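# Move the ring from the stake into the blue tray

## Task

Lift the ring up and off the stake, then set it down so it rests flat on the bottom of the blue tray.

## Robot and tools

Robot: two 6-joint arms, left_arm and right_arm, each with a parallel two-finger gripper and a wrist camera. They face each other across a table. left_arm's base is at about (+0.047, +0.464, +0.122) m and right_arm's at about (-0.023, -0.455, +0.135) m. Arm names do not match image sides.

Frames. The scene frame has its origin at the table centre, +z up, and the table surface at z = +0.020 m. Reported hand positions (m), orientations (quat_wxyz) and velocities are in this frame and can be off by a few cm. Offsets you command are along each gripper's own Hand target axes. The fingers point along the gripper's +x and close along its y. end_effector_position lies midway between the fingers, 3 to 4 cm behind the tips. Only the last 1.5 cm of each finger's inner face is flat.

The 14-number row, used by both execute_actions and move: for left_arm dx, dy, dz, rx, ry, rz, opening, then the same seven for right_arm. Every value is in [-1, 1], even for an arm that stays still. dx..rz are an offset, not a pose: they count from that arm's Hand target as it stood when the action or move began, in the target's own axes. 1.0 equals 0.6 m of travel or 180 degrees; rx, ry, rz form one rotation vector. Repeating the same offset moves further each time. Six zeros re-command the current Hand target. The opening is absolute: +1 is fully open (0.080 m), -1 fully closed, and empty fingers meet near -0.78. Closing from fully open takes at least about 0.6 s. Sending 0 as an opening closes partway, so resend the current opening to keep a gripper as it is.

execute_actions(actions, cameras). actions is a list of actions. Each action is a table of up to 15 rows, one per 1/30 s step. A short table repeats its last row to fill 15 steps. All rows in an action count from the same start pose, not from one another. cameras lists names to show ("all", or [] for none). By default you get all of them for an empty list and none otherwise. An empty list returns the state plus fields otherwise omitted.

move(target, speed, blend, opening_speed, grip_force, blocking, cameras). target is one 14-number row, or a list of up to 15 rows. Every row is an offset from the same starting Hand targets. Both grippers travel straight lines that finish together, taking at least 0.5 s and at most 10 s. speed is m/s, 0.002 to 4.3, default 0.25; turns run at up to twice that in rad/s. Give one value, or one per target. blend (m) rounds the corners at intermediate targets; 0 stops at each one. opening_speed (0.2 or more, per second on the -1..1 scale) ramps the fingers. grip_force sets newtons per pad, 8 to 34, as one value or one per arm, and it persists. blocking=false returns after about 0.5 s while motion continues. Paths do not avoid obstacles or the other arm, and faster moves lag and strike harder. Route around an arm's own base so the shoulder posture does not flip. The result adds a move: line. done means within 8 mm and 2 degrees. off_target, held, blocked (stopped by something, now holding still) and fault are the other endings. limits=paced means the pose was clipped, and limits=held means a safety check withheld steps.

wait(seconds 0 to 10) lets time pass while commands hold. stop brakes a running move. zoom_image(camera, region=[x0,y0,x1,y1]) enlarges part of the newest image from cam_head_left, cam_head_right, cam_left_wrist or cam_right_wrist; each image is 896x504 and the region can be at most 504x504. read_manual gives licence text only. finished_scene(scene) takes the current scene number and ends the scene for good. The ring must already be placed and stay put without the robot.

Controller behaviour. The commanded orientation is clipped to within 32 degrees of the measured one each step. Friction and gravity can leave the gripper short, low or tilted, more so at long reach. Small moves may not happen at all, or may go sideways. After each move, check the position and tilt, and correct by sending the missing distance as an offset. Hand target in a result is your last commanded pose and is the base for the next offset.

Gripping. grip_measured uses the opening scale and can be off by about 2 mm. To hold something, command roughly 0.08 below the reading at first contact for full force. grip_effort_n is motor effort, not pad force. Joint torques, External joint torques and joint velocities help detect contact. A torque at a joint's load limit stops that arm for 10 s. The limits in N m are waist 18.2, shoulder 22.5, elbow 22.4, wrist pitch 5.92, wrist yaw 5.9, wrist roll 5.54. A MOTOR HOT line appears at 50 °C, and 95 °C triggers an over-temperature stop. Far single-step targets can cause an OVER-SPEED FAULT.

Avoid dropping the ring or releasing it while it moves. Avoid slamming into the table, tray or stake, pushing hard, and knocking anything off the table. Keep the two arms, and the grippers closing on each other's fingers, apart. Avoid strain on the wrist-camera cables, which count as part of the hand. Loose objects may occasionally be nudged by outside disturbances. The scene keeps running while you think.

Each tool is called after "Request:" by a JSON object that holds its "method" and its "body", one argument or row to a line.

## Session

Request:
{"method": "execute_actions", "body": {
  "actions": []
}}

Request:
{"method": "zoom_image", "body": {
  "camera": "cam_head_left",
  "region": [380, 140, 640, 360]
}}

Request:
{"method": "zoom_image", "body": {
  "camera": "cam_head_right",
  "region": [250, 140, 510, 360]
}}

Scene clock: 0.00 s.
left_arm: end_effector_position=(-0.0951, +0.2537, +0.1803) grip_measured=+1.000 grip_effort_n=n/a end_effector_quat_wxyz=(+0.056, +0.650, +0.041, -0.757) | right_arm: end_effector_position=(+0.2584, -0.2519, +0.2246) grip_measured=+1.000 grip_effort_n=n/a end_effector_quat_wxyz=(+0.797, +0.231, +0.277, +0.484)
Joint positions: left_arm=[-0.521 1.48 0.865 -0.852 0.114 0.898 0.08] | right_arm=[-1.291 1.683 0.371 0.975 -0.85 0.455 0.08]
Joint velocities: within noise
Joint torques (N m): no reading
External joint torques (N m): no reading
Motor temperatures (°C): left_arm=[27 30 26 27 27 29] | right_arm=[25 31 28 31 29 33]
Heat: left arm: hottest shoulder 30 °C (+0.0 °C/min); right arm: hottest wrist roll 33 °C (+0.0 °C/min).
Hand target: left_arm -0.0957, +0.2528, +0.1817; +0.058, +0.648, +0.039, -0.758 | right_arm +0.2592, -0.2516, +0.2266; +0.798, +0.231, +0.274, +0.486
Tool commands: left_gripper/opening=+1.0 right_gripper/opening=+1.0

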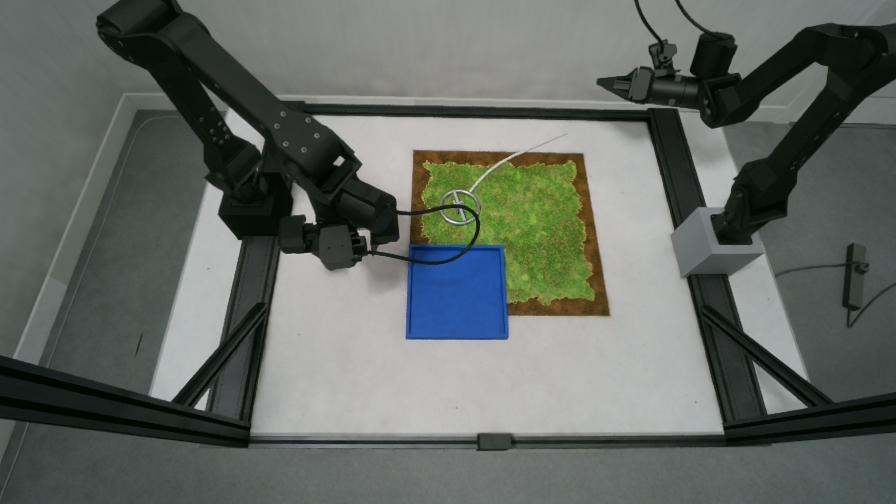

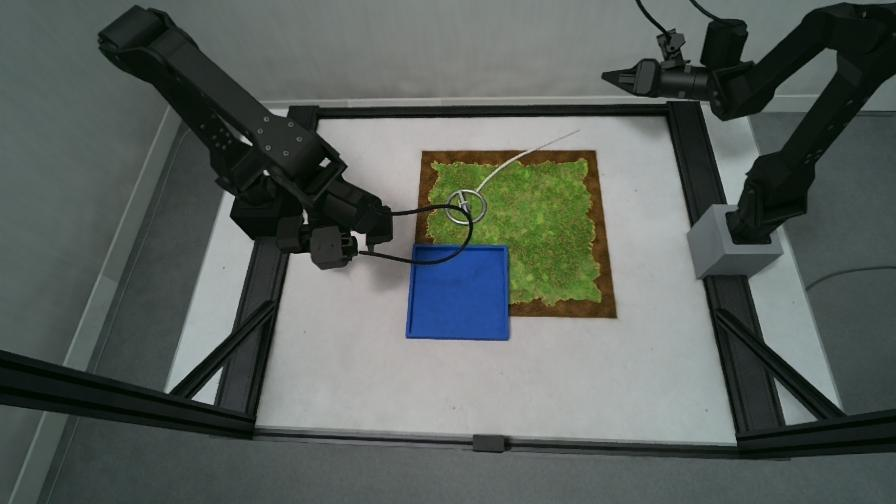

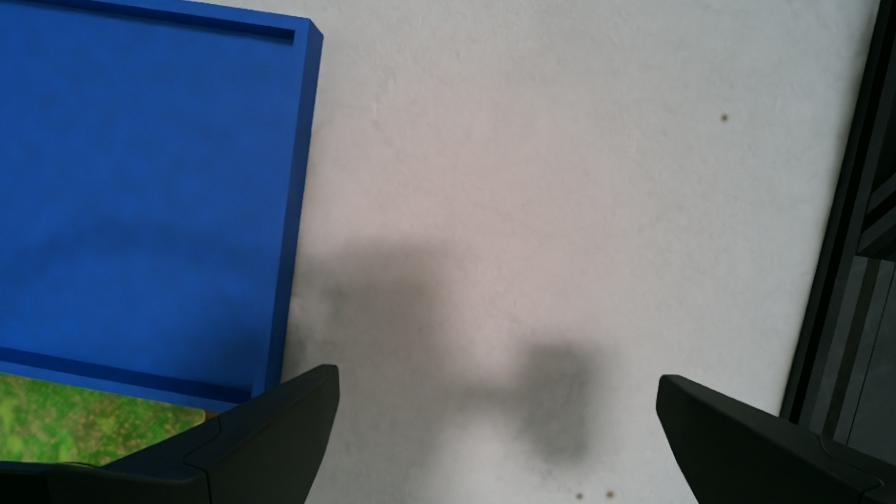

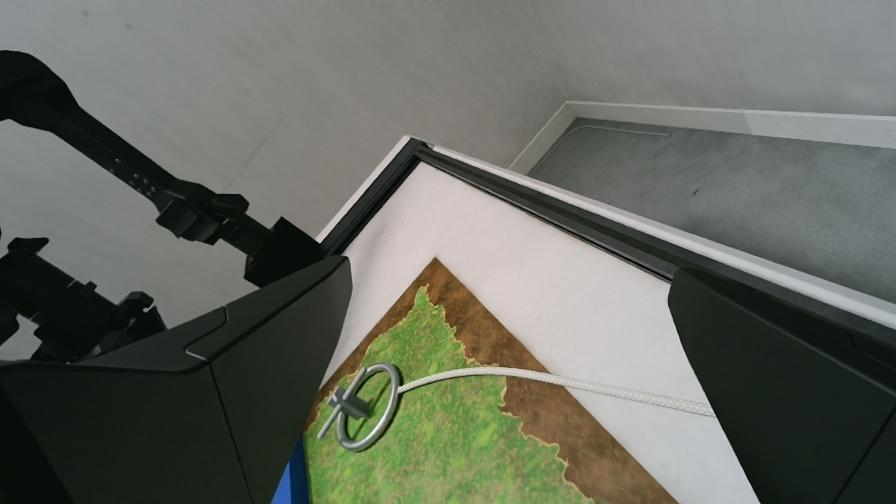

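Scaled by 1.938.

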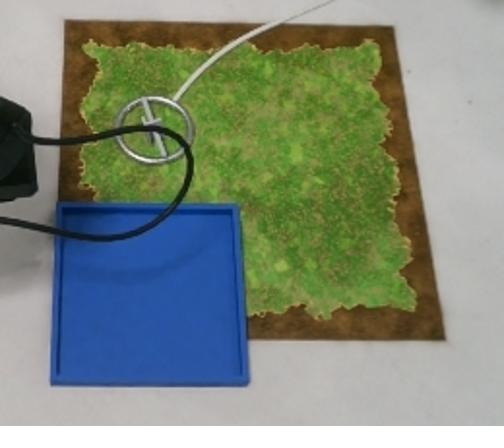

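Scaled by 1.938.

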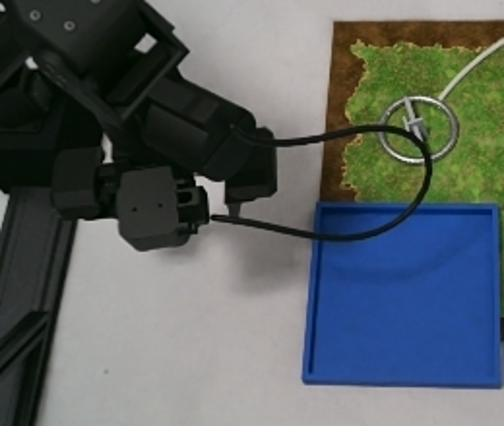

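Request:
{"method": "move", "body": {
  "target": [-0.0857,0.417,-0.1773,-0.2273,0.0475,0.0143,0.3, 0,0,0,0,0,0,1],
  "speed": 0.3,
  "grip_force": 20,
  "cameras": ["cam_head_left","cam_left_wrist"]
}}

Scene clock: 87.40 s.
left_arm: end_effector_position=(+0.0507, +0.0235, +0.2215) grip_measured=+0.304 grip_effort_n=-14.2 end_effector_quat_wxyz=(+0.293, +0.640, +0.291, -0.648) | right_arm: end_effector_position=(+0.2584, -0.2519, +0.2246) grip_measured=+1.000 grip_effort_n=-1.6 end_effector_quat_wxyz=(+0.797, +0.231, +0.277, +0.484)
Joint positions: left_arm=[0.018 2.253 2.049 -1.359 0.009 0.731 0.049] | right_arm=[-1.291 1.683 0.371 0.975 -0.85 0.455 0.08]
Joint torques (N m): left_arm=[-0.18 -10.66 7.67 0.19 -0.15 -0.18] | right_arm=[-0.03 -6.13 4.72 1.44 -0.15 -0.02]
External joint torques (N m): left_arm=[-0.17 -0.5 2.16 -0.14 -0.18 -0.17] | right_arm=[0.03 -1.32 0.68 -0.01 -0.01 0.01]
Motor temperatures (°C): left_arm=[27 35 32 28 27 29] | right_arm=[25 35 30 35 29 33]
Heat: left arm: hottest shoulder 35 °C (+2.0 °C/min); right arm: hottest shoulder 35 °C (+2.0 °C/min).
Hand target: left_arm +0.0509, +0.0211, +0.2196; +0.294, +0.641, +0.291, -0.646 | right_arm +0.2592, -0.2516, +0.2266; +0.798, +0.231, +0.274, +0.486
Off the commanded pose: left_arm 0.003 m, 0 deg | right_arm 0.002 m, 0 deg.
grip_force (N): 20, 20
move: done
Images, in order (width x height): cam_head_left 896x504, cam_left_wrist 896x504.

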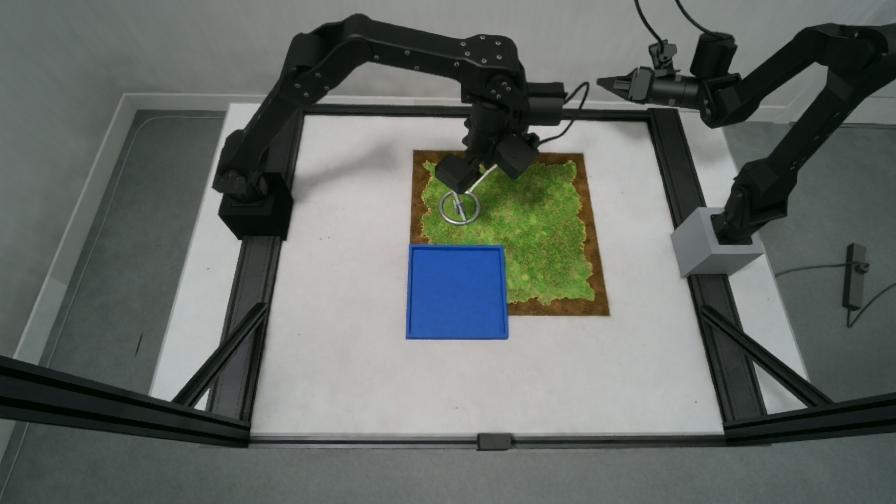

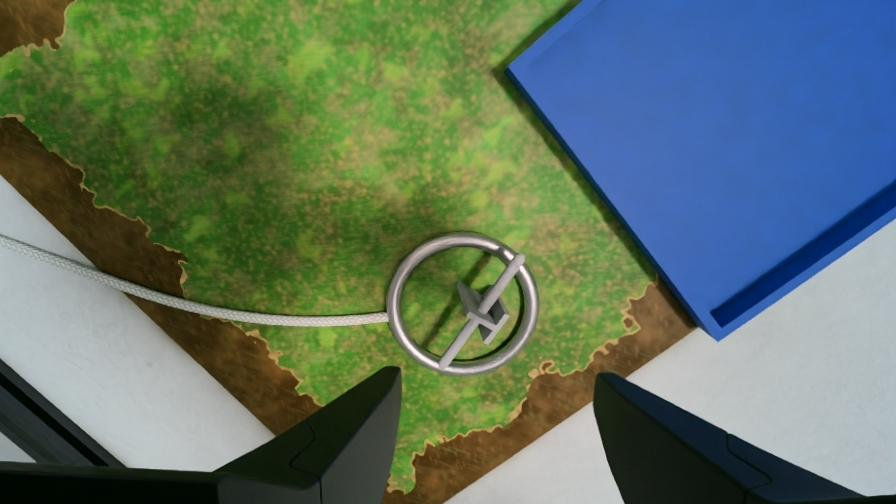

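Request:
{"method": "zoom_image", "body": {
  "camera": "cam_left_wrist",
  "region": [370, 210, 560, 390]
}}

Scaled by 2.653.

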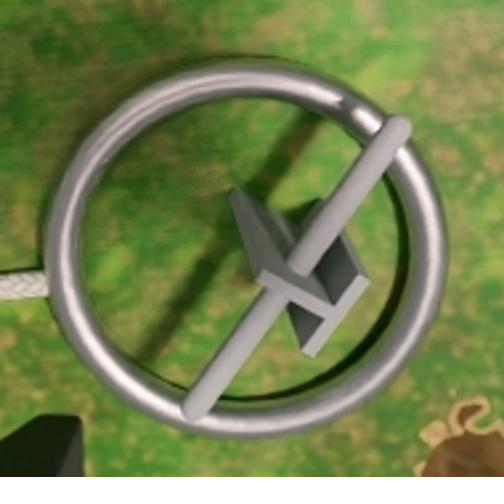

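Request:
{"method": "move", "body": {
  "target": [0.1167,0.0573,-0.0149,0.2222,0,0,-0.25, 0,0,0,0,0,0,1],
  "speed": 0.2,
  "cameras": ["cam_left_wrist"]
}}

Scene clock: 143.10 s.
left_arm: end_effector_position=(+0.0813, +0.0031, +0.1559) grip_measured=-0.246 grip_effort_n=-14.2 end_effector_quat_wxyz=(+0.063, +0.702, +0.049, -0.708) | right_arm: end_effector_position=(+0.2584, -0.2519, +0.2246) grip_measured=+1.000 grip_effort_n=-2.6 end_effector_quat_wxyz=(+0.797, +0.231, +0.277, +0.484)
Joint positions: left_arm=[0.084 2.363 1.975 -1.163 0.008 1.488 0.024] | right_arm=[-1.291 1.683 0.371 0.975 -0.85 0.455 0.08]
Joint torques (N m): left_arm=[0.04 -11.33 5.36 0.51 -0.09 0.13] | right_arm=[-0.03 -6.14 4.73 1.45 -0.15 -0.03]
External joint torques (N m): left_arm=[-0.04 -0.71 -0.06 0.19 -0.14 0.13] | right_arm=[-0.05 -1.35 0.78 0 0.01 0]
Motor temperatures (°C): left_arm=[27 41 35 28 27 29] | right_arm=[25 35 30 36 29 33]
Heat: left arm: hottest shoulder 41 °C (+7.1 °C/min); right arm: hottest wrist pitch 36 °C (+1.0 °C/min).
Hand target: left_arm +0.0824, +0.0050, +0.1494; +0.057, +0.703, +0.053, -0.707 | right_arm +0.2592, -0.2516, +0.2266; +0.798, +0.231, +0.274, +0.486
Off the commanded pose: left_arm 0.007 m, 1 deg | right_arm 0.002 m, 0 deg.
grip_force (N): 20, 20
move: done
Images, in order (width x height): cam_left_wrist 896x504.

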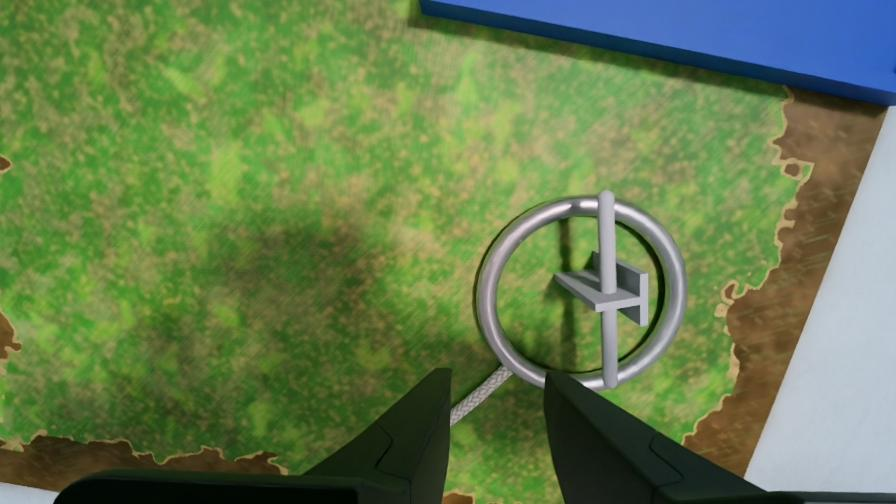

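Request:
{"method": "move", "body": {
  "target": [0.05, -0.0093, -0.0107, 0, 0, 0, -0.25, 0, 0, 0, 0, 0, 0, 1],
  "speed": 0.1,
  "cameras": ["cam_left_wrist"]
}}

Scene clock: 183.47 s.
left_arm: end_effector_position=(+0.0866, +0.0090, +0.1253) grip_measured=-0.246 grip_effort_n=-14.2 end_effector_quat_wxyz=(+0.062, +0.702, +0.049, -0.708) | right_arm: end_effector_position=(+0.2584, -0.2519, +0.2246) grip_measured=+1.000 grip_effort_n=-2.1 end_effector_quat_wxyz=(+0.797, +0.231, +0.277, +0.484)
Joint positions: left_arm=[0.097 2.369 1.861 -1.044 0.008 1.501 0.024] | right_arm=[-1.291 1.683 0.371 0.975 -0.85 0.455 0.08]
Joint torques (N m): left_arm=[-0.1 -11.41 5.16 0.49 -0.09 0.13] | right_arm=[-0.04 -6.14 4.74 1.45 -0.15 -0.03]
External joint torques (N m): left_arm=[-0.1 -0.8 -0.2 0.16 -0.14 0.13] | right_arm=[-0.02 -1.39 0.81 0.02 0 0]
Motor temperatures (°C): left_arm=[27 49 32 28 27 29] | right_arm=[25 35 30 36 29 33]
Heat: left arm: hottest shoulder 49 °C (+10.1 °C/min); right arm: hottest wrist pitch 36 °C (+0.0 °C/min).
Hand target: left_arm +0.0877, +0.0113, +0.1193; +0.057, +0.703, +0.053, -0.707 | right_arm +0.2592, -0.2516, +0.2266; +0.798, +0.231, +0.274, +0.486
Off the commanded pose: left_arm 0.006 m, 1 deg | right_arm 0.002 m, 0 deg.
grip_force (N): 20, 20
move: done
Images, in order (width x height): cam_left_wrist 896x504.

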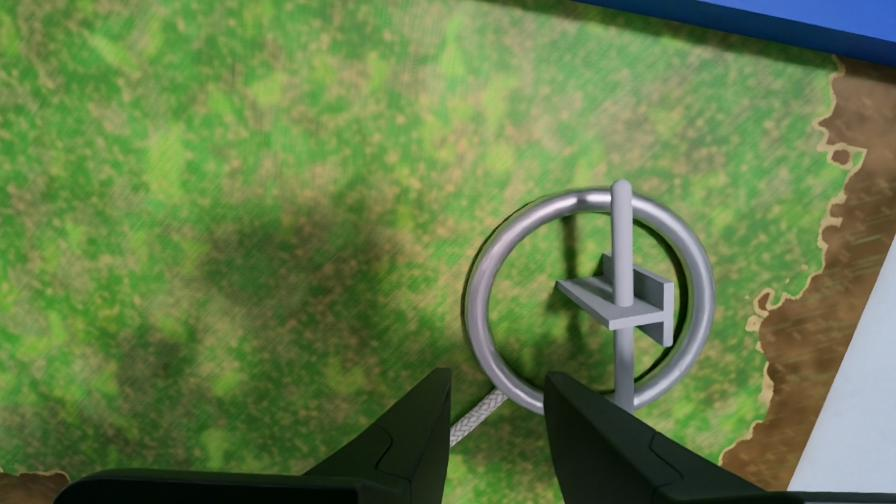

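Request:
{"method": "move", "body": {
  "target": [0.067, 0.0025, -0.0057, 0, 0, 0, -0.25, 0, 0, 0, 0, 0, 0, 1],
  "speed": 0.1,
  "cameras": ["cam_left_wrist"]
}}

Scene clock: 189.80 s.
left_arm: end_effector_position=(+0.0901, +0.0077, +0.0846) grip_measured=-0.246 grip_effort_n=-14.2 end_effector_quat_wxyz=(+0.062, +0.702, +0.050, -0.708) | right_arm: end_effector_position=(+0.2584, -0.2519, +0.2246) grip_measured=+1.000 grip_effort_n=-2.1 end_effector_quat_wxyz=(+0.797, +0.231, +0.277, +0.484)
Joint positions: left_arm=[0.104 2.433 1.808 -0.928 0.008 1.509 0.024] | right_arm=[-1.291 1.683 0.371 0.975 -0.85 0.455 0.08]
Joint torques (N m): left_arm=[0.12 -11.48 5.21 0.48 -0.08 0.12] | right_arm=[0.01 -6.14 4.72 1.44 -0.15 -0.02]
External joint torques (N m): left_arm=[0.06 -0.76 0.08 0.18 -0.14 0.12] | right_arm=[0.02 -1.34 0.74 -0.01 0 0]
Heat: left arm: hottest shoulder 49 °C (+10.0 °C/min); right arm: hottest wrist pitch 36 °C (+0.0 °C/min).
Hand target: left_arm +0.0913, +0.0101, +0.0792; +0.057, +0.703, +0.053, -0.707 | right_arm +0.2592, -0.2516, +0.2266; +0.798, +0.231, +0.274, +0.486
Off the commanded pose: left_arm 0.006 m, 1 deg | right_arm 0.002 m, 0 deg.
grip_force (N): 20, 20
move: done
Images, in order (width x height): cam_left_wrist 896x504.

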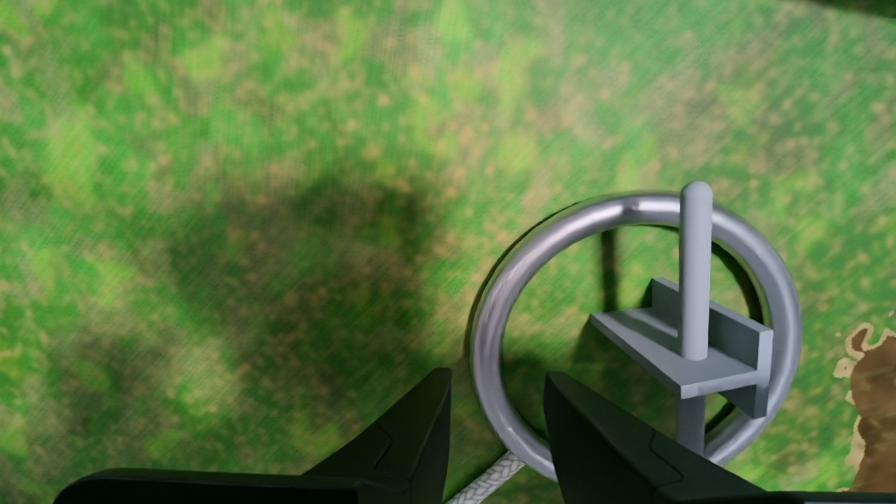

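Request:
{"method": "move", "body": {
  "target": [0.0343, 0.003, -0.0015, 0, 0, 0, -0.25, 0, 0, 0, 0, 0, 0, 1],
  "speed": 0.08,
  "cameras": ["cam_left_wrist"]
}}

Scene clock: 205.50 s.
left_arm: end_effector_position=(+0.0911, +0.0050, +0.0653) grip_measured=-0.246 grip_effort_n=-14.2 end_effector_quat_wxyz=(+0.063, +0.702, +0.048, -0.708) | right_arm: end_effector_position=(+0.2584, -0.2519, +0.2246) grip_measured=+1.000 grip_effort_n=-2.1 end_effector_quat_wxyz=(+0.797, +0.231, +0.277, +0.484)
Joint positions: left_arm=[0.105 2.474 1.8 -0.876 0.008 1.511 0.024] | right_arm=[-1.291 1.683 0.371 0.975 -0.85 0.455 0.08]
Joint torques (N m): left_arm=[0.14 -11.38 5.04 0.44 -0.09 0.12] | right_arm=[-0.04 -6.13 4.73 1.44 -0.15 -0.02]
External joint torques (N m): left_arm=[0.14 -0.61 0 0.11 -0.14 0.13] | right_arm=[-0.04 -1.34 0.77 0 0 0.01]
Heat: left arm: hottest shoulder 48 °C (+6.1 °C/min); right arm: hottest wrist pitch 36 °C (+0.0 °C/min).
Hand target: left_arm +0.0923, +0.0084, +0.0585; +0.057, +0.703, +0.053, -0.707 | right_arm +0.2592, -0.2516, +0.2266; +0.798, +0.231, +0.274, +0.486
Off the commanded pose: left_arm 0.008 m, 1 deg | right_arm 0.002 m, 0 deg.
grip_force (N): 20, 20
move: done
Images, in order (width x height): cam_left_wrist 896x504.

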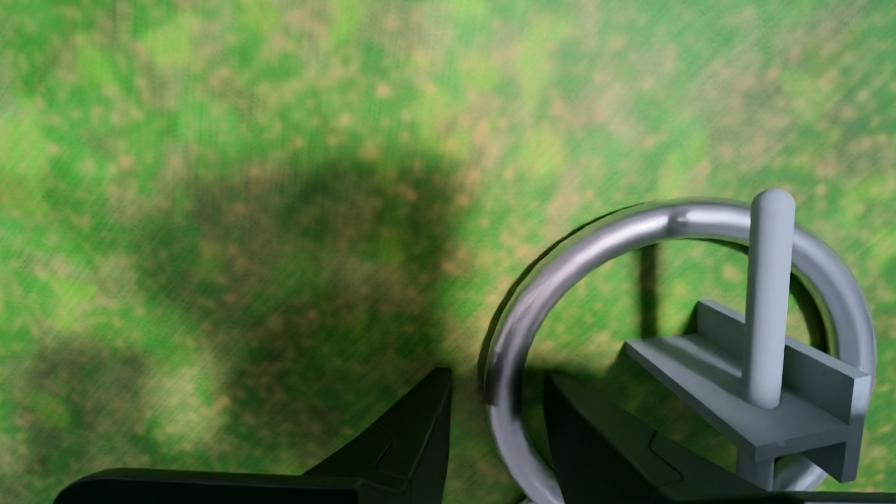

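Request:
{"method": "move", "body": {
  "target": [0, 0, 0, 0, 0, 0, -0.7, 0, 0, 0, 0, 0, 0, 1],
  "speed": 0.1,
  "opening_speed": 0.6,
  "grip_force": [25, 20],
  "cameras": ["cam_left_wrist"]
}}

Scene clock: 219.23 s.
left_arm: end_effector_position=(+0.0911, +0.0050, +0.0653) grip_measured=-0.600 grip_effort_n=-64.4 end_effector_quat_wxyz=(+0.063, +0.702, +0.048, -0.707) | right_arm: end_effector_position=(+0.2584, -0.2519, +0.2246) grip_measured=+1.000 grip_effort_n=-1.6 end_effector_quat_wxyz=(+0.797, +0.231, +0.277, +0.484)
Joint positions: left_arm=[0.105 2.474 1.8 -0.876 0.008 1.511 0.008] | right_arm=[-1.291 1.683 0.371 0.975 -0.85 0.455 0.08]
Joint torques (N m): left_arm=[0.18 -11.31 5.03 0.43 -0.08 0.1] | right_arm=[-0.02 -6.13 4.72 1.45 -0.14 -0.03]
External joint torques (N m): left_arm=[0.13 -0.54 -0.01 0.1 -0.13 0.1] | right_arm=[-0.04 -1.34 0.71 -0.01 0.01 0]
Heat: left arm: hottest shoulder 50 °C (+4.1 °C/min); right arm: hottest wrist pitch 36 °C (+0.0 °C/min). Fold the left arm in close to its base, or ease its load, before you think long.
Hand target: left_arm +0.0923, +0.0084, +0.0585; +0.057, +0.703, +0.053, -0.707 | right_arm +0.2592, -0.2516, +0.2266; +0.798, +0.231, +0.274, +0.486
Off the commanded pose: left_arm 0.008 m, 1 deg | right_arm 0.002 m, 0 deg.
MOTOR HOT: joint 2 (shoulder) of the left arm reports 50 °C; the controller stops that arm at 95 °C. To cool a motor, set the load down, stop pushing, or move to a pose that needs little force.
grip_force (N): 25, 20
move: done
Images, in order (width x height): cam_left_wrist 896x504.

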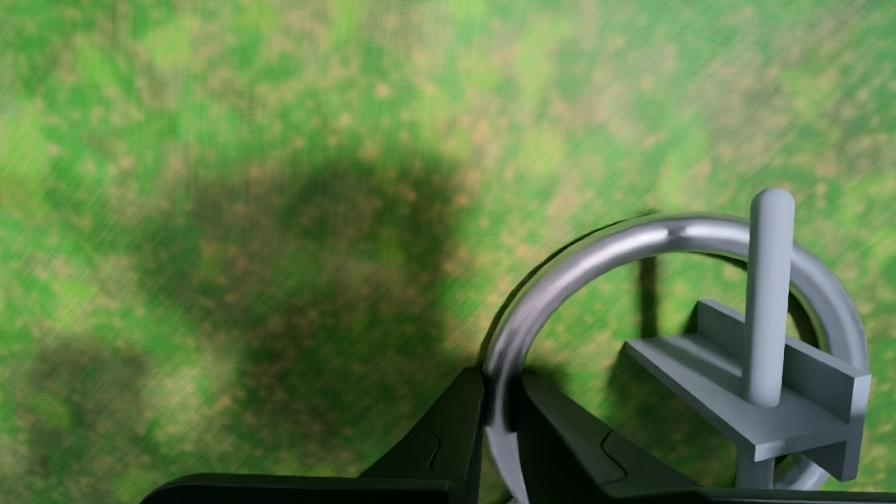

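Request:
{"method": "move", "body": {
  "target": [-0.069, 0.0035, 0.0077, 0.001, 0.1494, -0.0134, -0.7, 0, 0, 0, 0, 0, 0, 1],
  "speed": 0.1,
  "cameras": ["cam_left_wrist"]
}}

Scene clock: 252.37 s.
left_arm: end_effector_position=(+0.0840, +0.0083, +0.0980) grip_measured=-0.600 grip_effort_n=-64.0 end_effector_quat_wxyz=(+0.023, +0.843, +0.079, -0.532) | right_arm: end_effector_position=(+0.2584, -0.2519, +0.2246) grip_measured=+1.000 grip_effort_n=-2.1 end_effector_quat_wxyz=(+0.797, +0.231, +0.277, +0.484)
Joint positions: left_arm=[-0.049 2.557 2.031 -1.19 -0.427 1.335 0.008] | right_arm=[-1.291 1.683 0.371 0.975 -0.85 0.455 0.08]
Joint torques (N m): left_arm=[0.24 -12.64 7.37 -0.5 -0.86 -0.09] | right_arm=[-0.03 -6.13 4.73 1.45 -0.15 -0.03]
External joint torques (N m): left_arm=[0.16 -1.42 2.32 -0.54 -0.64 -0.09] | right_arm=[-0.05 -1.32 0.75 -0.01 0.01 0]
Heat: left arm: hottest shoulder 52 °C (+3.0 °C/min); right arm: hottest wrist pitch 37 °C (+1.0 °C/min). Fold the left arm in close to its base, or ease its load, before you think long.
Hand target: left_arm +0.0882, +0.0058, +0.1000; +0.027, +0.847, +0.078, -0.525 | right_arm +0.2592, -0.2516, +0.2266; +0.798, +0.231, +0.274, +0.486
Off the commanded pose: left_arm 0.005 m, 1 deg | right_arm 0.002 m, 0 deg.
MOTOR HOT: still on. Joint 2 (shoulder) of the left arm reports 52 °C.
grip_force (N): 25, 20
move: done
Images, in order (width x height): cam_left_wrist 896x504.

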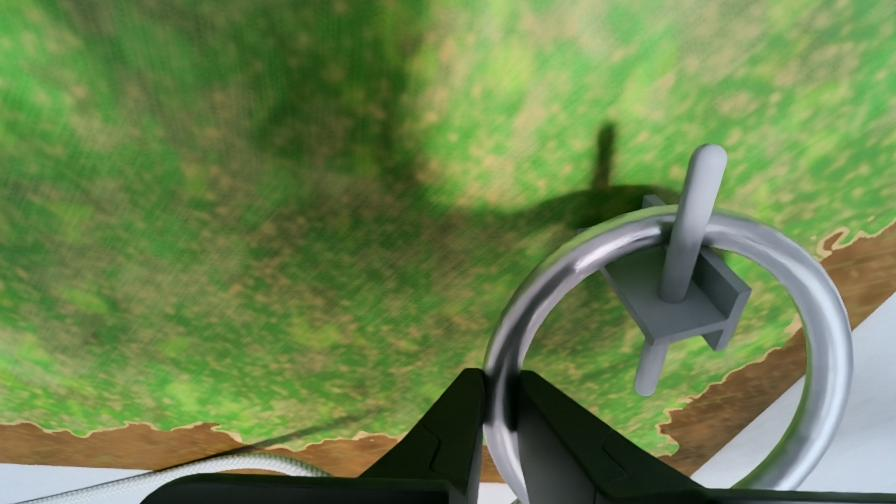

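Request:
{"method": "move", "body": {
  "target": [-0.0262, 0.0117, 0.0513, 0, 0, 0, -0.7, 0, 0, 0, 0, 0, 0, 1],
  "speed": 0.07,
  "cameras": ["cam_left_wrist"]
}}

Scene clock: 268.53 s.
left_arm: end_effector_position=(+0.0548, -0.0050, +0.1011) grip_measured=-0.600 grip_effort_n=-64.0 end_effector_quat_wxyz=(+0.025, +0.847, +0.077, -0.526) | right_arm: end_effector_position=(+0.2584, -0.2519, +0.2246) grip_measured=+1.000 grip_effort_n=-1.6 end_effector_quat_wxyz=(+0.797, +0.231, +0.277, +0.484)
Joint positions: left_arm=[-0.112 2.646 2.21 -1.307 -0.434 1.265 0.008] | right_arm=[-1.291 1.683 0.371 0.975 -0.85 0.455 0.08]
Joint torques (N m): left_arm=[0.06 -12.72 7.37 -0.4 -0.3 -0.19] | right_arm=[-0.02 -6.13 4.74 1.45 -0.15 -0.03]
External joint torques (N m): left_arm=[0.15 -1.03 2.19 -0.43 -0.08 -0.19] | right_arm=[-0.04 -1.33 0.75 0 0.01 0]
Heat: left arm: hottest shoulder 52 °C (+4.0 °C/min); right arm: hottest wrist pitch 37 °C (+1.0 °C/min). Fold the left arm in close to its base, or ease its load, before you think long.
Hand target: left_arm +0.0552, -0.0067, +0.1001; +0.027, +0.847, +0.078, -0.525 | right_arm +0.2592, -0.2516, +0.2266; +0.798, +0.231, +0.274, +0.486
Off the commanded pose: left_arm 0.002 m, 0 deg | right_arm 0.002 m, 0 deg.
MOTOR HOT: still on. Joint 2 (shoulder) of the left arm reports 52 °C.
grip_force (N): 25, 20
move: done
Images, in order (width x height): cam_left_wrist 896x504.

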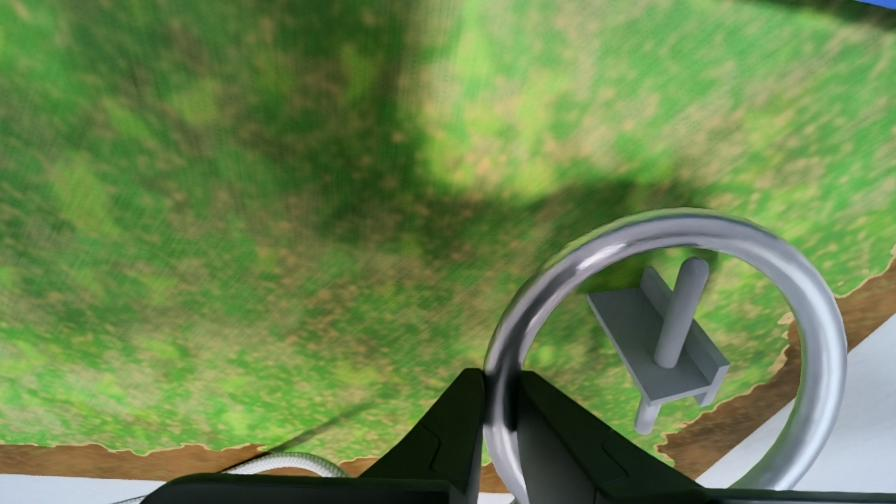

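Request:
{"method": "move", "body": {
  "target": [-0.047, -0.001, -0.0177, 0, 0, 0, -0.7, 0, 0, 0, 0, 0, 0, 1],
  "speed": 0.07,
  "cameras": ["cam_left_wrist"]
}}

Scene clock: 280.50 s.
left_arm: end_effector_position=(+0.0535, -0.0044, +0.1233) grip_measured=-0.600 grip_effort_n=-64.0 end_effector_quat_wxyz=(+0.018, +0.848, +0.083, -0.524) | right_arm: end_effector_position=(+0.2584, -0.2519, +0.2246) grip_measured=+1.000 grip_effort_n=-2.1 end_effector_quat_wxyz=(+0.797, +0.231, +0.277, +0.484)
Joint positions: left_arm=[-0.114 2.646 2.297 -1.414 -0.433 1.259 0.008] | right_arm=[-1.291 1.683 0.371 0.975 -0.85 0.455 0.08]
Joint torques (N m): left_arm=[-0.26 -15 7.4 -0.43 -0.29 -0.18] | right_arm=[-0.02 -6.14 4.72 1.45 -0.14 -0.03]
External joint torques (N m): left_arm=[-0.28 -3.46 2.27 -0.43 -0.07 -0.18] | right_arm=[-0.01 -1.36 0.74 0 0.01 0]
Heat: left arm: hottest shoulder 51 °C (+1.0 °C/min); right arm: hottest wrist pitch 37 °C (+1.0 °C/min). Fold the left arm in close to its base, or ease its load, before you think long.
Hand target: left_arm +0.0523, -0.0077, +0.1300; +0.027, +0.847, +0.078, -0.525 | right_arm +0.2592, -0.2516, +0.2266; +0.798, +0.231, +0.274, +0.486
Off the commanded pose: left_arm 0.008 m, 1 deg | right_arm 0.002 m, 0 deg.
MOTOR HOT: still on. Joint 2 (shoulder) of the left arm reports 51 °C.
grip_force (N): 25, 20
move: done
Images, in order (width x height): cam_left_wrist 896x504.

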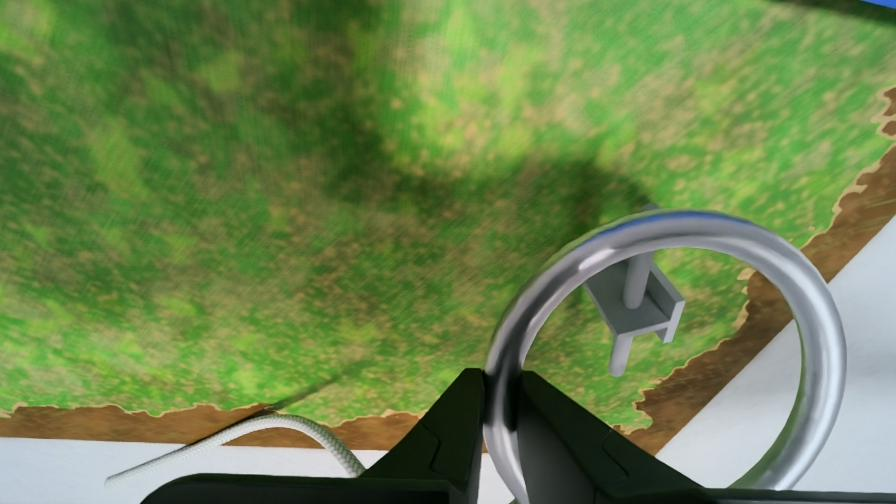

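Request:
{"method": "move", "body": {
  "target": [
    [-0.0894, -0.0036, -0.0447, 0, 0, 0, -0.7, 0, 0, 0, 0, 0, 0, 1],
    [-0.1733, -0.0698, 0.2030, -0.001, -0.1494, 0.0134, -0.7, 0, 0, 0, 0, 0, 0, 1]
  ],
  "speed": [0.12, 0.18],
  "blend": [0.02, 0],
  "cameras": ["cam_left_wrist", "cam_head_left"]
}}

Scene clock: 302.20 s.
left_arm: end_effector_position=(-0.1073, +0.0082, +0.1570) grip_measured=-0.600 grip_effort_n=-64.0 end_effector_quat_wxyz=(+0.046, +0.708, +0.059, -0.702) | right_arm: end_effector_position=(+0.2584, -0.2519, +0.2246) grip_measured=+1.000 grip_effort_n=-2.1 end_effector_quat_wxyz=(+0.797, +0.231, +0.277, +0.484)
Joint positions: left_arm=[-0.32 2.512 2.247 -1.326 -0.001 1.093 0.008] | right_arm=[-1.291 1.683 0.371 0.975 -0.85 0.455 0.08]
Joint torques (N m): left_arm=[-0.05 -17.71 5.55 0.33 0.13 -0.18] | right_arm=[-0.02 -6.13 4.72 1.45 -0.15 -0.02]
External joint torques (N m): left_arm=[-0.23 -6.21 0.05 0.06 0.1 -0.18] | right_arm=[0 -1.33 0.77 0 0 0.01]
Motor temperatures (°C): left_arm=[27 55 33 28 28 29] | right_arm=[25 35 30 37 29 33]
Heat: left arm: hottest shoulder 55 °C (+3.0 °C/min); right arm: hottest wrist pitch 37 °C (+0.0 °C/min). Fold the left arm in close to its base, or ease its load, before you think long.
Hand target: left_arm -0.1077, +0.0070, +0.1701; +0.057, +0.703, +0.053, -0.707 | right_arm +0.2592, -0.2516, +0.2266; +0.798, +0.231, +0.274, +0.486
Off the commanded pose: left_arm 0.013 m, 2 deg | right_arm 0.002 m, 0 deg.
MOTOR HOT: still on. Joint 2 (shoulder) of the left arm reports 55 °C.
grip_force (N): 25, 20
move: off_target (left_arm)
Images, in order (width x height): cam_head_left 896x504, cam_left_wrist 896x504.

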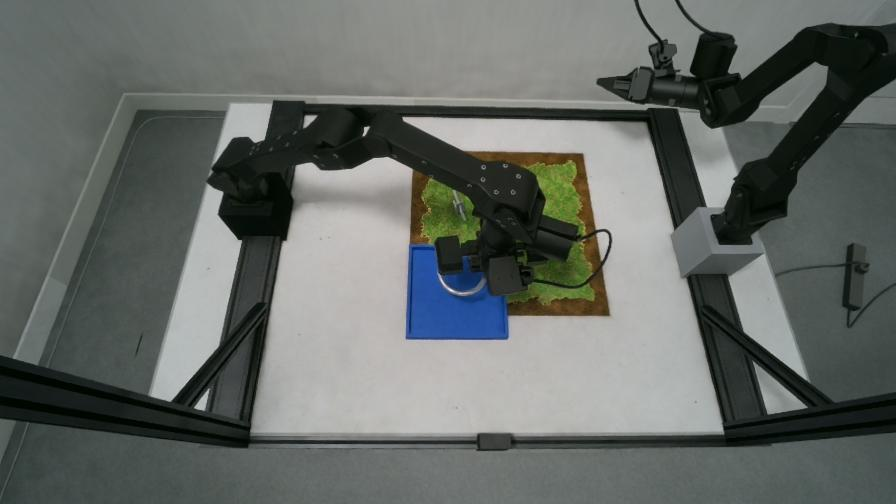

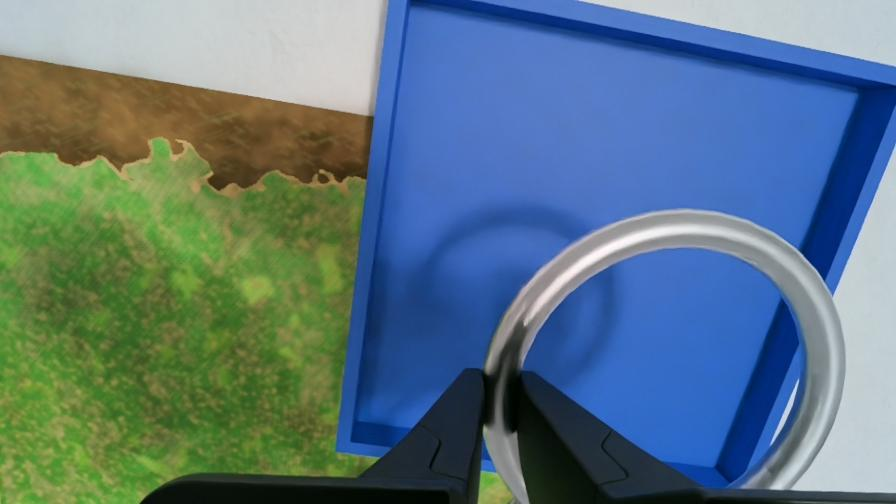

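Request:
{"method": "move", "body": {
  "target": [0.1418, -0.0117, 0.005, 0, 0, 0, -0.7, 0, 0, 0, 0, 0, 0, 1],
  "speed": 0.12,
  "cameras": ["cam_left_wrist"]
}}

Scene clock: 316.17 s.
left_arm: end_effector_position=(-0.1112, +0.0114, +0.0879) grip_measured=-0.600 grip_effort_n=-64.0 end_effector_quat_wxyz=(+0.059, +0.704, +0.050, -0.706) | right_arm: end_effector_position=(+0.2584, -0.2519, +0.2246) grip_measured=+1.000 grip_effort_n=-1.2 end_effector_quat_wxyz=(+0.797, +0.231, +0.277, +0.484)
Joint positions: left_arm=[-0.33 2.522 1.988 -1.023 -0.001 1.08 0.008] | right_arm=[-1.291 1.683 0.371 0.975 -0.85 0.455 0.08]
Joint torques (N m): left_arm=[-0.25 -13.04 5.51 0.42 0.13 -0.18] | right_arm=[-0.02 -6.12 4.73 1.44 -0.15 -0.03]
External joint torques (N m): left_arm=[-0.25 -1.76 0.2 0.08 0.09 -0.18] | right_arm=[-0.01 -1.27 0.72 -0.03 0 0]
Motor temperatures (°C): left_arm=[27 61 32 28 28 29] | right_arm=[25 35 30 37 29 33]
Heat: left arm: hottest shoulder 61 °C (+9.1 °C/min); right arm: hottest wrist pitch 37 °C (+0.0 °C/min). Fold the left arm in close to its base, or ease its load, before you think long.
Hand target: left_arm -0.1122, +0.0131, +0.0848; +0.057, +0.703, +0.053, -0.707 | right_arm +0.2592, -0.2516, +0.2266; +0.798, +0.231, +0.274, +0.486
Off the commanded pose: left_arm 0.003 m, 0 deg | right_arm 0.002 m, 0 deg.
MOTOR HOT: still on. Joint 2 (shoulder) of the left arm reports 61 °C.
grip_force (N): 25, 20
move: done
Images, in order (width x height): cam_left_wrist 896x504.

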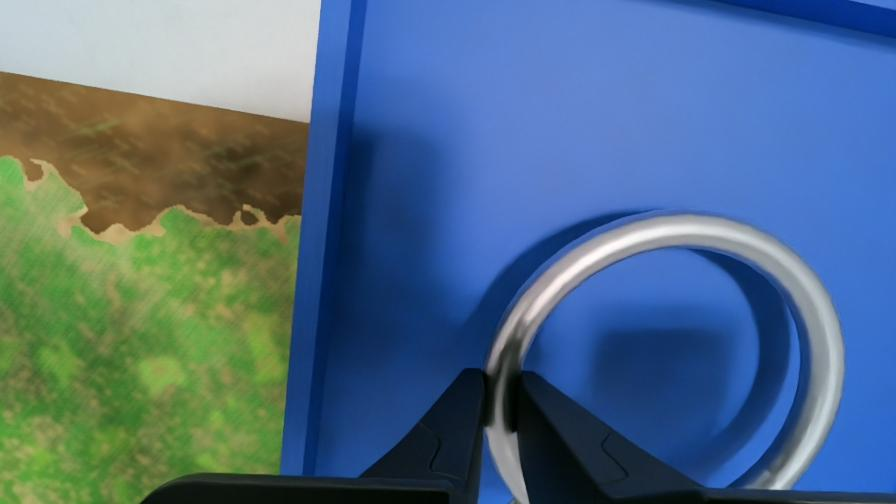

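Request:
{"method": "move", "body": {
  "target": [0.022, 0, 0, 0, 0, 0, -0.7, 0, 0, 0, 0, 0, 0, 1],
  "speed": 0.06,
  "cameras": ["cam_left_wrist"]
}}

Request:
{"method": "move", "body": {
  "target": [0.012, 0, 0, 0, 0, 0, -0.7, 0, 0, 0, 0, 0, 0, 1],
  "speed": 0.04,
  "cameras": ["cam_left_wrist"]
}}

Scene clock: 322.83 s.
left_arm: end_effector_position=(-0.1117, +0.0105, +0.0775) grip_measured=-0.600 grip_effort_n=-64.0 end_effector_quat_wxyz=(+0.060, +0.703, +0.048, -0.707) | right_arm: end_effector_position=(+0.2584, -0.2519, +0.2246) grip_measured=+1.000 grip_effort_n=-1.6 end_effector_quat_wxyz=(+0.797, +0.231, +0.277, +0.484)
Joint positions: left_arm=[-0.33 2.537 1.973 -0.988 -0.001 1.08 0.008] | right_arm=[-1.291 1.683 0.371 0.975 -0.85 0.455 0.08]
Joint torques (N m): left_arm=[-0.3 -12.22 5.24 0.57 0.11 -0.18] | right_arm=[-0.03 -6.14 4.73 1.45 -0.14 -0.03]
External joint torques (N m): left_arm=[-0.23 -1.09 0.08 0.25 0.06 -0.18] | right_arm=[-0.03 -1.37 0.77 0.01 0 0]
Motor temperatures (°C): left_arm=[27 60 32 28 28 29] | right_arm=[25 35 30 37 29 33]
Heat: left arm: hottest shoulder 60 °C (+9.0 °C/min); right arm: hottest wrist pitch 37 °C (+0.0 °C/min). Fold the left arm in close to its base, or ease its load, before you think long.
Hand target: left_arm -0.1122, +0.0130, +0.0716; +0.057, +0.703, +0.053, -0.707 | right_arm +0.2592, -0.2516, +0.2266; +0.798, +0.231, +0.274, +0.486
Off the commanded pose: left_arm 0.006 m, 1 deg | right_arm 0.002 m, 0 deg.
MOTOR HOT: still on. Joint 2 (shoulder) of the left arm reports 60 °C.
grip_force (N): 25, 20
move: done
Images, in order (width x height): cam_left_wrist 896x504.

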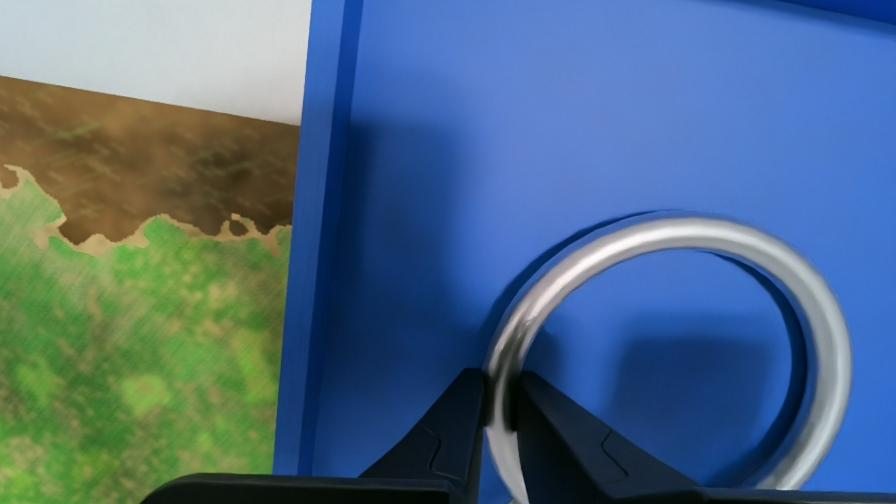

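Scene clock: 323.57 s.
left_arm: end_effector_position=(-0.1121, +0.0096, +0.0729) grip_measured=-0.600 grip_effort_n=-64.0 end_effector_quat_wxyz=(+0.062, +0.702, +0.047, -0.708) | right_arm: end_effector_position=(+0.2584, -0.2519, +0.2246) grip_measured=+1.000 grip_effort_n=-2.1 end_effector_quat_wxyz=(+0.797, +0.231, +0.277, +0.484)
Joint positions: left_arm=[-0.33 2.544 1.966 -0.97 0 1.08 0.008] | right_arm=[-1.291 1.683 0.371 0.975 -0.85 0.455 0.08]
Joint torques (N m): left_arm=[-0.18 -11.7 5.1 0.74 0.09 -0.18] | right_arm=[-0.03 -6.12 4.73 1.45 -0.15 -0.03]
External joint torques (N m): left_arm=[-0.28 -0.43 -0.15 0.39 0.05 -0.18] | right_arm=[-0.03 -1.29 0.72 -0.02 0 0]
Motor temperatures (°C): left_arm=[27 60 32 28 28 29] | right_arm=[25 35 30 37 29 33]
Heat: left arm: hottest shoulder 60 °C (+9.1 °C/min); right arm: hottest wrist pitch 37 °C (+0.0 °C/min). Fold the left arm in close to its base, or ease its load, before you think long.
Hand target: left_arm -0.1123, +0.0129, +0.0646; +0.057, +0.703, +0.053, -0.707 | right_arm +0.2592, -0.2516, +0.2266; +0.798, +0.231, +0.274, +0.486
Off the commanded pose: left_arm 0.009 m, 1 deg | right_arm 0.002 m, 0 deg.
MOTOR HOT: still on. Joint 2 (shoulder) of the left arm reports 60 °C.
grip_force (N): 25, 20
move: off_target (left_arm)
Images, in order (width x height): cam_left_wrist 896x504.

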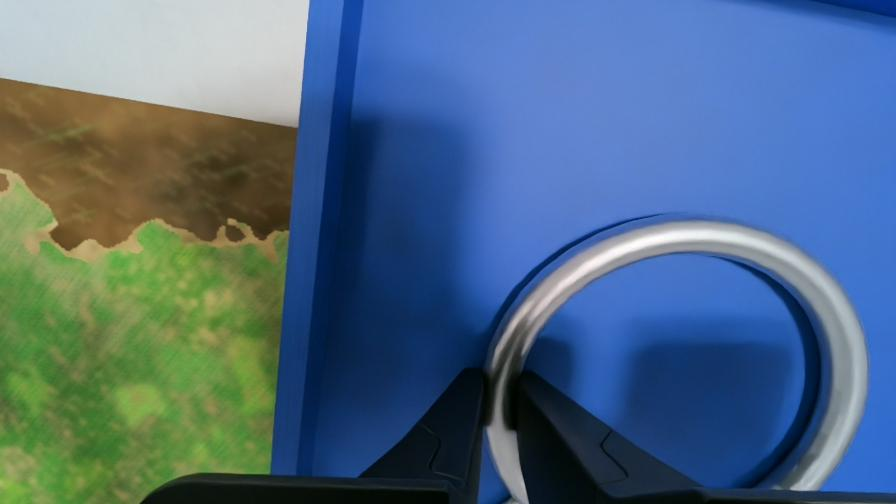

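Request:
{"method": "move", "body": {
  "target": [0.006, 0, 0, 0, 0, 0, -0.7, 0, 0, 0, 0, 0, 0, 1],
  "speed": 0.04,
  "cameras": ["cam_left_wrist"]
}}

Scene clock: 328.33 s.
left_arm: end_effector_position=(-0.1123, +0.0091, +0.0721) grip_measured=-0.600 grip_effort_n=-64.0 end_effector_quat_wxyz=(+0.063, +0.701, +0.045, -0.709) | right_arm: end_effector_position=(+0.2584, -0.2519, +0.2246) grip_measured=+1.000 grip_effort_n=-2.1 end_effector_quat_wxyz=(+0.797, +0.231, +0.277, +0.484)
Joint positions: left_arm=[-0.33 2.544 1.964 -0.964 0 1.08 0.008] | right_arm=[-1.291 1.683 0.371 0.975 -0.85 0.455 0.08]
Joint torques (N m): left_arm=[-0.27 -10.99 4.92 0.97 0.09 -0.19] | right_arm=[-0.02 -6.14 4.72 1.45 -0.15 -0.02]
External joint torques (N m): left_arm=[-0.19 0.27 -0.3 0.63 0.04 -0.18] | right_arm=[-0.02 -1.36 0.75 0 0 0.01]
Motor temperatures (°C): left_arm=[27 59 32 28 28 29] | right_arm=[25 35 30 37 29 33]
Heat: left arm: hottest shoulder 59 °C (+8.1 °C/min); right arm: hottest wrist pitch 37 °C (+0.0 °C/min). Fold the left arm in close to its base, or ease its load, before you think long.
Hand target: left_arm -0.1123, +0.0129, +0.0610; +0.057, +0.703, +0.053, -0.707 | right_arm +0.2592, -0.2516, +0.2266; +0.798, +0.231, +0.274, +0.486
Off the commanded pose: left_arm 0.012 m, 1 deg | right_arm 0.002 m, 0 deg.
MOTOR HOT: still on. Joint 2 (shoulder) of the left arm reports 59 °C.
grip_force (N): 25, 20
move: off_target (left_arm)
Images, in order (width x height): cam_left_wrist 896x504.

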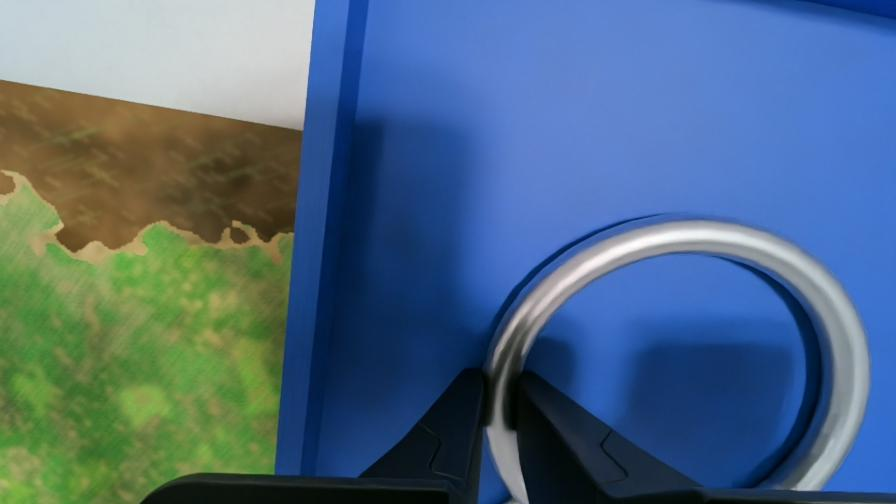

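Request:
{"method": "move", "body": {
  "target": [-0.014, 0, 0, 0, 0, 0, -0.7, 0, 0, 0, 0, 0, 0, 1],
  "speed": 0.08,
  "cameras": []
}}

Request:
{"method": "move", "body": {
  "target": [0, 0, 0, 0, 0, 0, -0.3, 0, 0, 0, 0, 0, 0, 1],
  "speed": 0.08,
  "opening_speed": 0.4,
  "cameras": ["cam_left_wrist"]
}}

Scene clock: 335.27 s.
left_arm: end_effector_position=(-0.1115, +0.0113, +0.0720) grip_measured=-0.600 grip_effort_n=-64.0 end_effector_quat_wxyz=(+0.059, +0.703, +0.049, -0.707) | right_arm: end_effector_position=(+0.2584, -0.2519, +0.2246) grip_measured=+1.000 grip_effort_n=-1.6 end_effector_quat_wxyz=(+0.797, +0.231, +0.277, +0.484)
Joint positions: left_arm=[-0.33 2.544 1.963 -0.974 0 1.08 0.008] | right_arm=[-1.291 1.683 0.371 0.975 -0.85 0.455 0.08]
Joint torques (N m): left_arm=[-0.26 -12.66 6.09 -0.03 0.09 -0.17] | right_arm=[-0.02 -6.15 4.74 1.45 -0.15 -0.02]
External joint torques (N m): left_arm=[-0.26 -1.36 0.89 -0.34 0.05 -0.17] | right_arm=[-0.02 -1.38 0.8 0.01 0 0.01]
Motor temperatures (°C): left_arm=[27 57 32 28 28 29] | right_arm=[25 35 30 37 29 33]
Heat: left arm: hottest shoulder 57 °C (+6.1 °C/min); right arm: hottest wrist pitch 37 °C (+0.0 °C/min). Fold the left arm in close to its base, or ease its load, before you think long.
Hand target: left_arm -0.1123, +0.0130, +0.0693; +0.057, +0.703, +0.053, -0.707 | right_arm +0.2592, -0.2516, +0.2266; +0.798, +0.231, +0.274, +0.486
Off the commanded pose: left_arm 0.003 m, 1 deg | right_arm 0.002 m, 0 deg.
MOTOR HOT: still on. Joint 2 (shoulder) of the left arm reports 57 °C.
grip_force (N): 25, 20
move: done
No camera images: "cameras" was empty.

Scene clock: 336.57 s.
left_arm: end_effector_position=(-0.1116, +0.0129, +0.0720) grip_measured=-0.305 grip_effort_n=22.6 end_effector_quat_wxyz=(+0.057, +0.703, +0.051, -0.707) | right_arm: end_effector_position=(+0.2584, -0.2519, +0.2246) grip_measured=+1.000 grip_effort_n=-2.1 end_effector_quat_wxyz=(+0.797, +0.231, +0.277, +0.484)
Joint positions: left_arm=[-0.331 2.544 1.963 -0.98 0.001 1.08 0.021] | right_arm=[-1.291 1.683 0.371 0.975 -0.85 0.455 0.08]
Joint torques (N m): left_arm=[-0.14 -12.63 6.07 0.49 0.06 -0.16] | right_arm=[-0.02 -6.14 4.73 1.45 -0.15 -0.03]
External joint torques (N m): left_arm=[-0.21 -1.5 0.92 0.17 0.02 -0.16] | right_arm=[-0.04 -1.36 0.76 0 0 0]
Motor temperatures (°C): left_arm=[27 57 32 28 28 29] | right_arm=[25 35 30 37 29 33]
Heat: left arm: hottest shoulder 57 °C (+6.0 °C/min); right arm: hottest wrist pitch 37 °C (+0.0 °C/min). Fold the left arm in close to its base, or ease its load, before you think long.
Hand target: left_arm -0.1122, +0.0129, +0.0693; +0.057, +0.703, +0.053, -0.707 | right_arm +0.2592, -0.2516, +0.2266; +0.798, +0.231, +0.274, +0.486
Off the commanded pose: left_arm 0.003 m, 0 deg | right_arm 0.002 m, 0 deg.
MOTOR HOT: still on. Joint 2 (shoulder) of the left arm reports 57 °C.
grip_force (N): 25, 20
move: done
Images, in order (width x height): cam_left_wrist 896x504.

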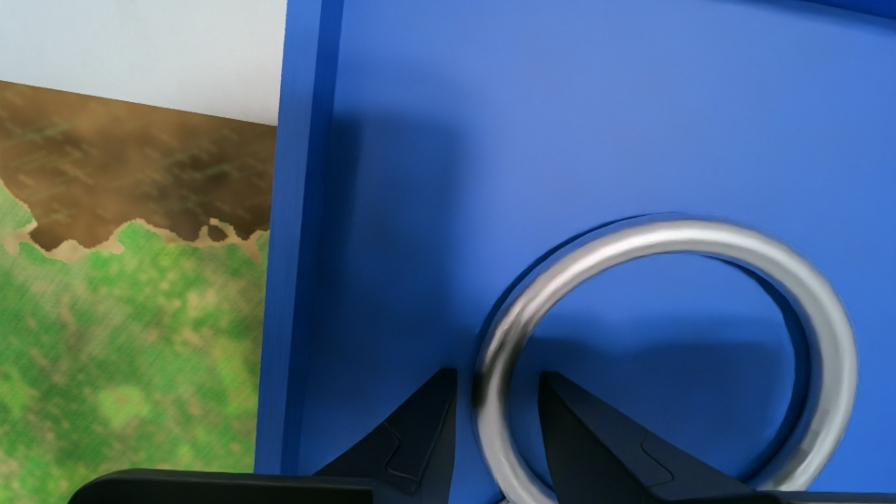

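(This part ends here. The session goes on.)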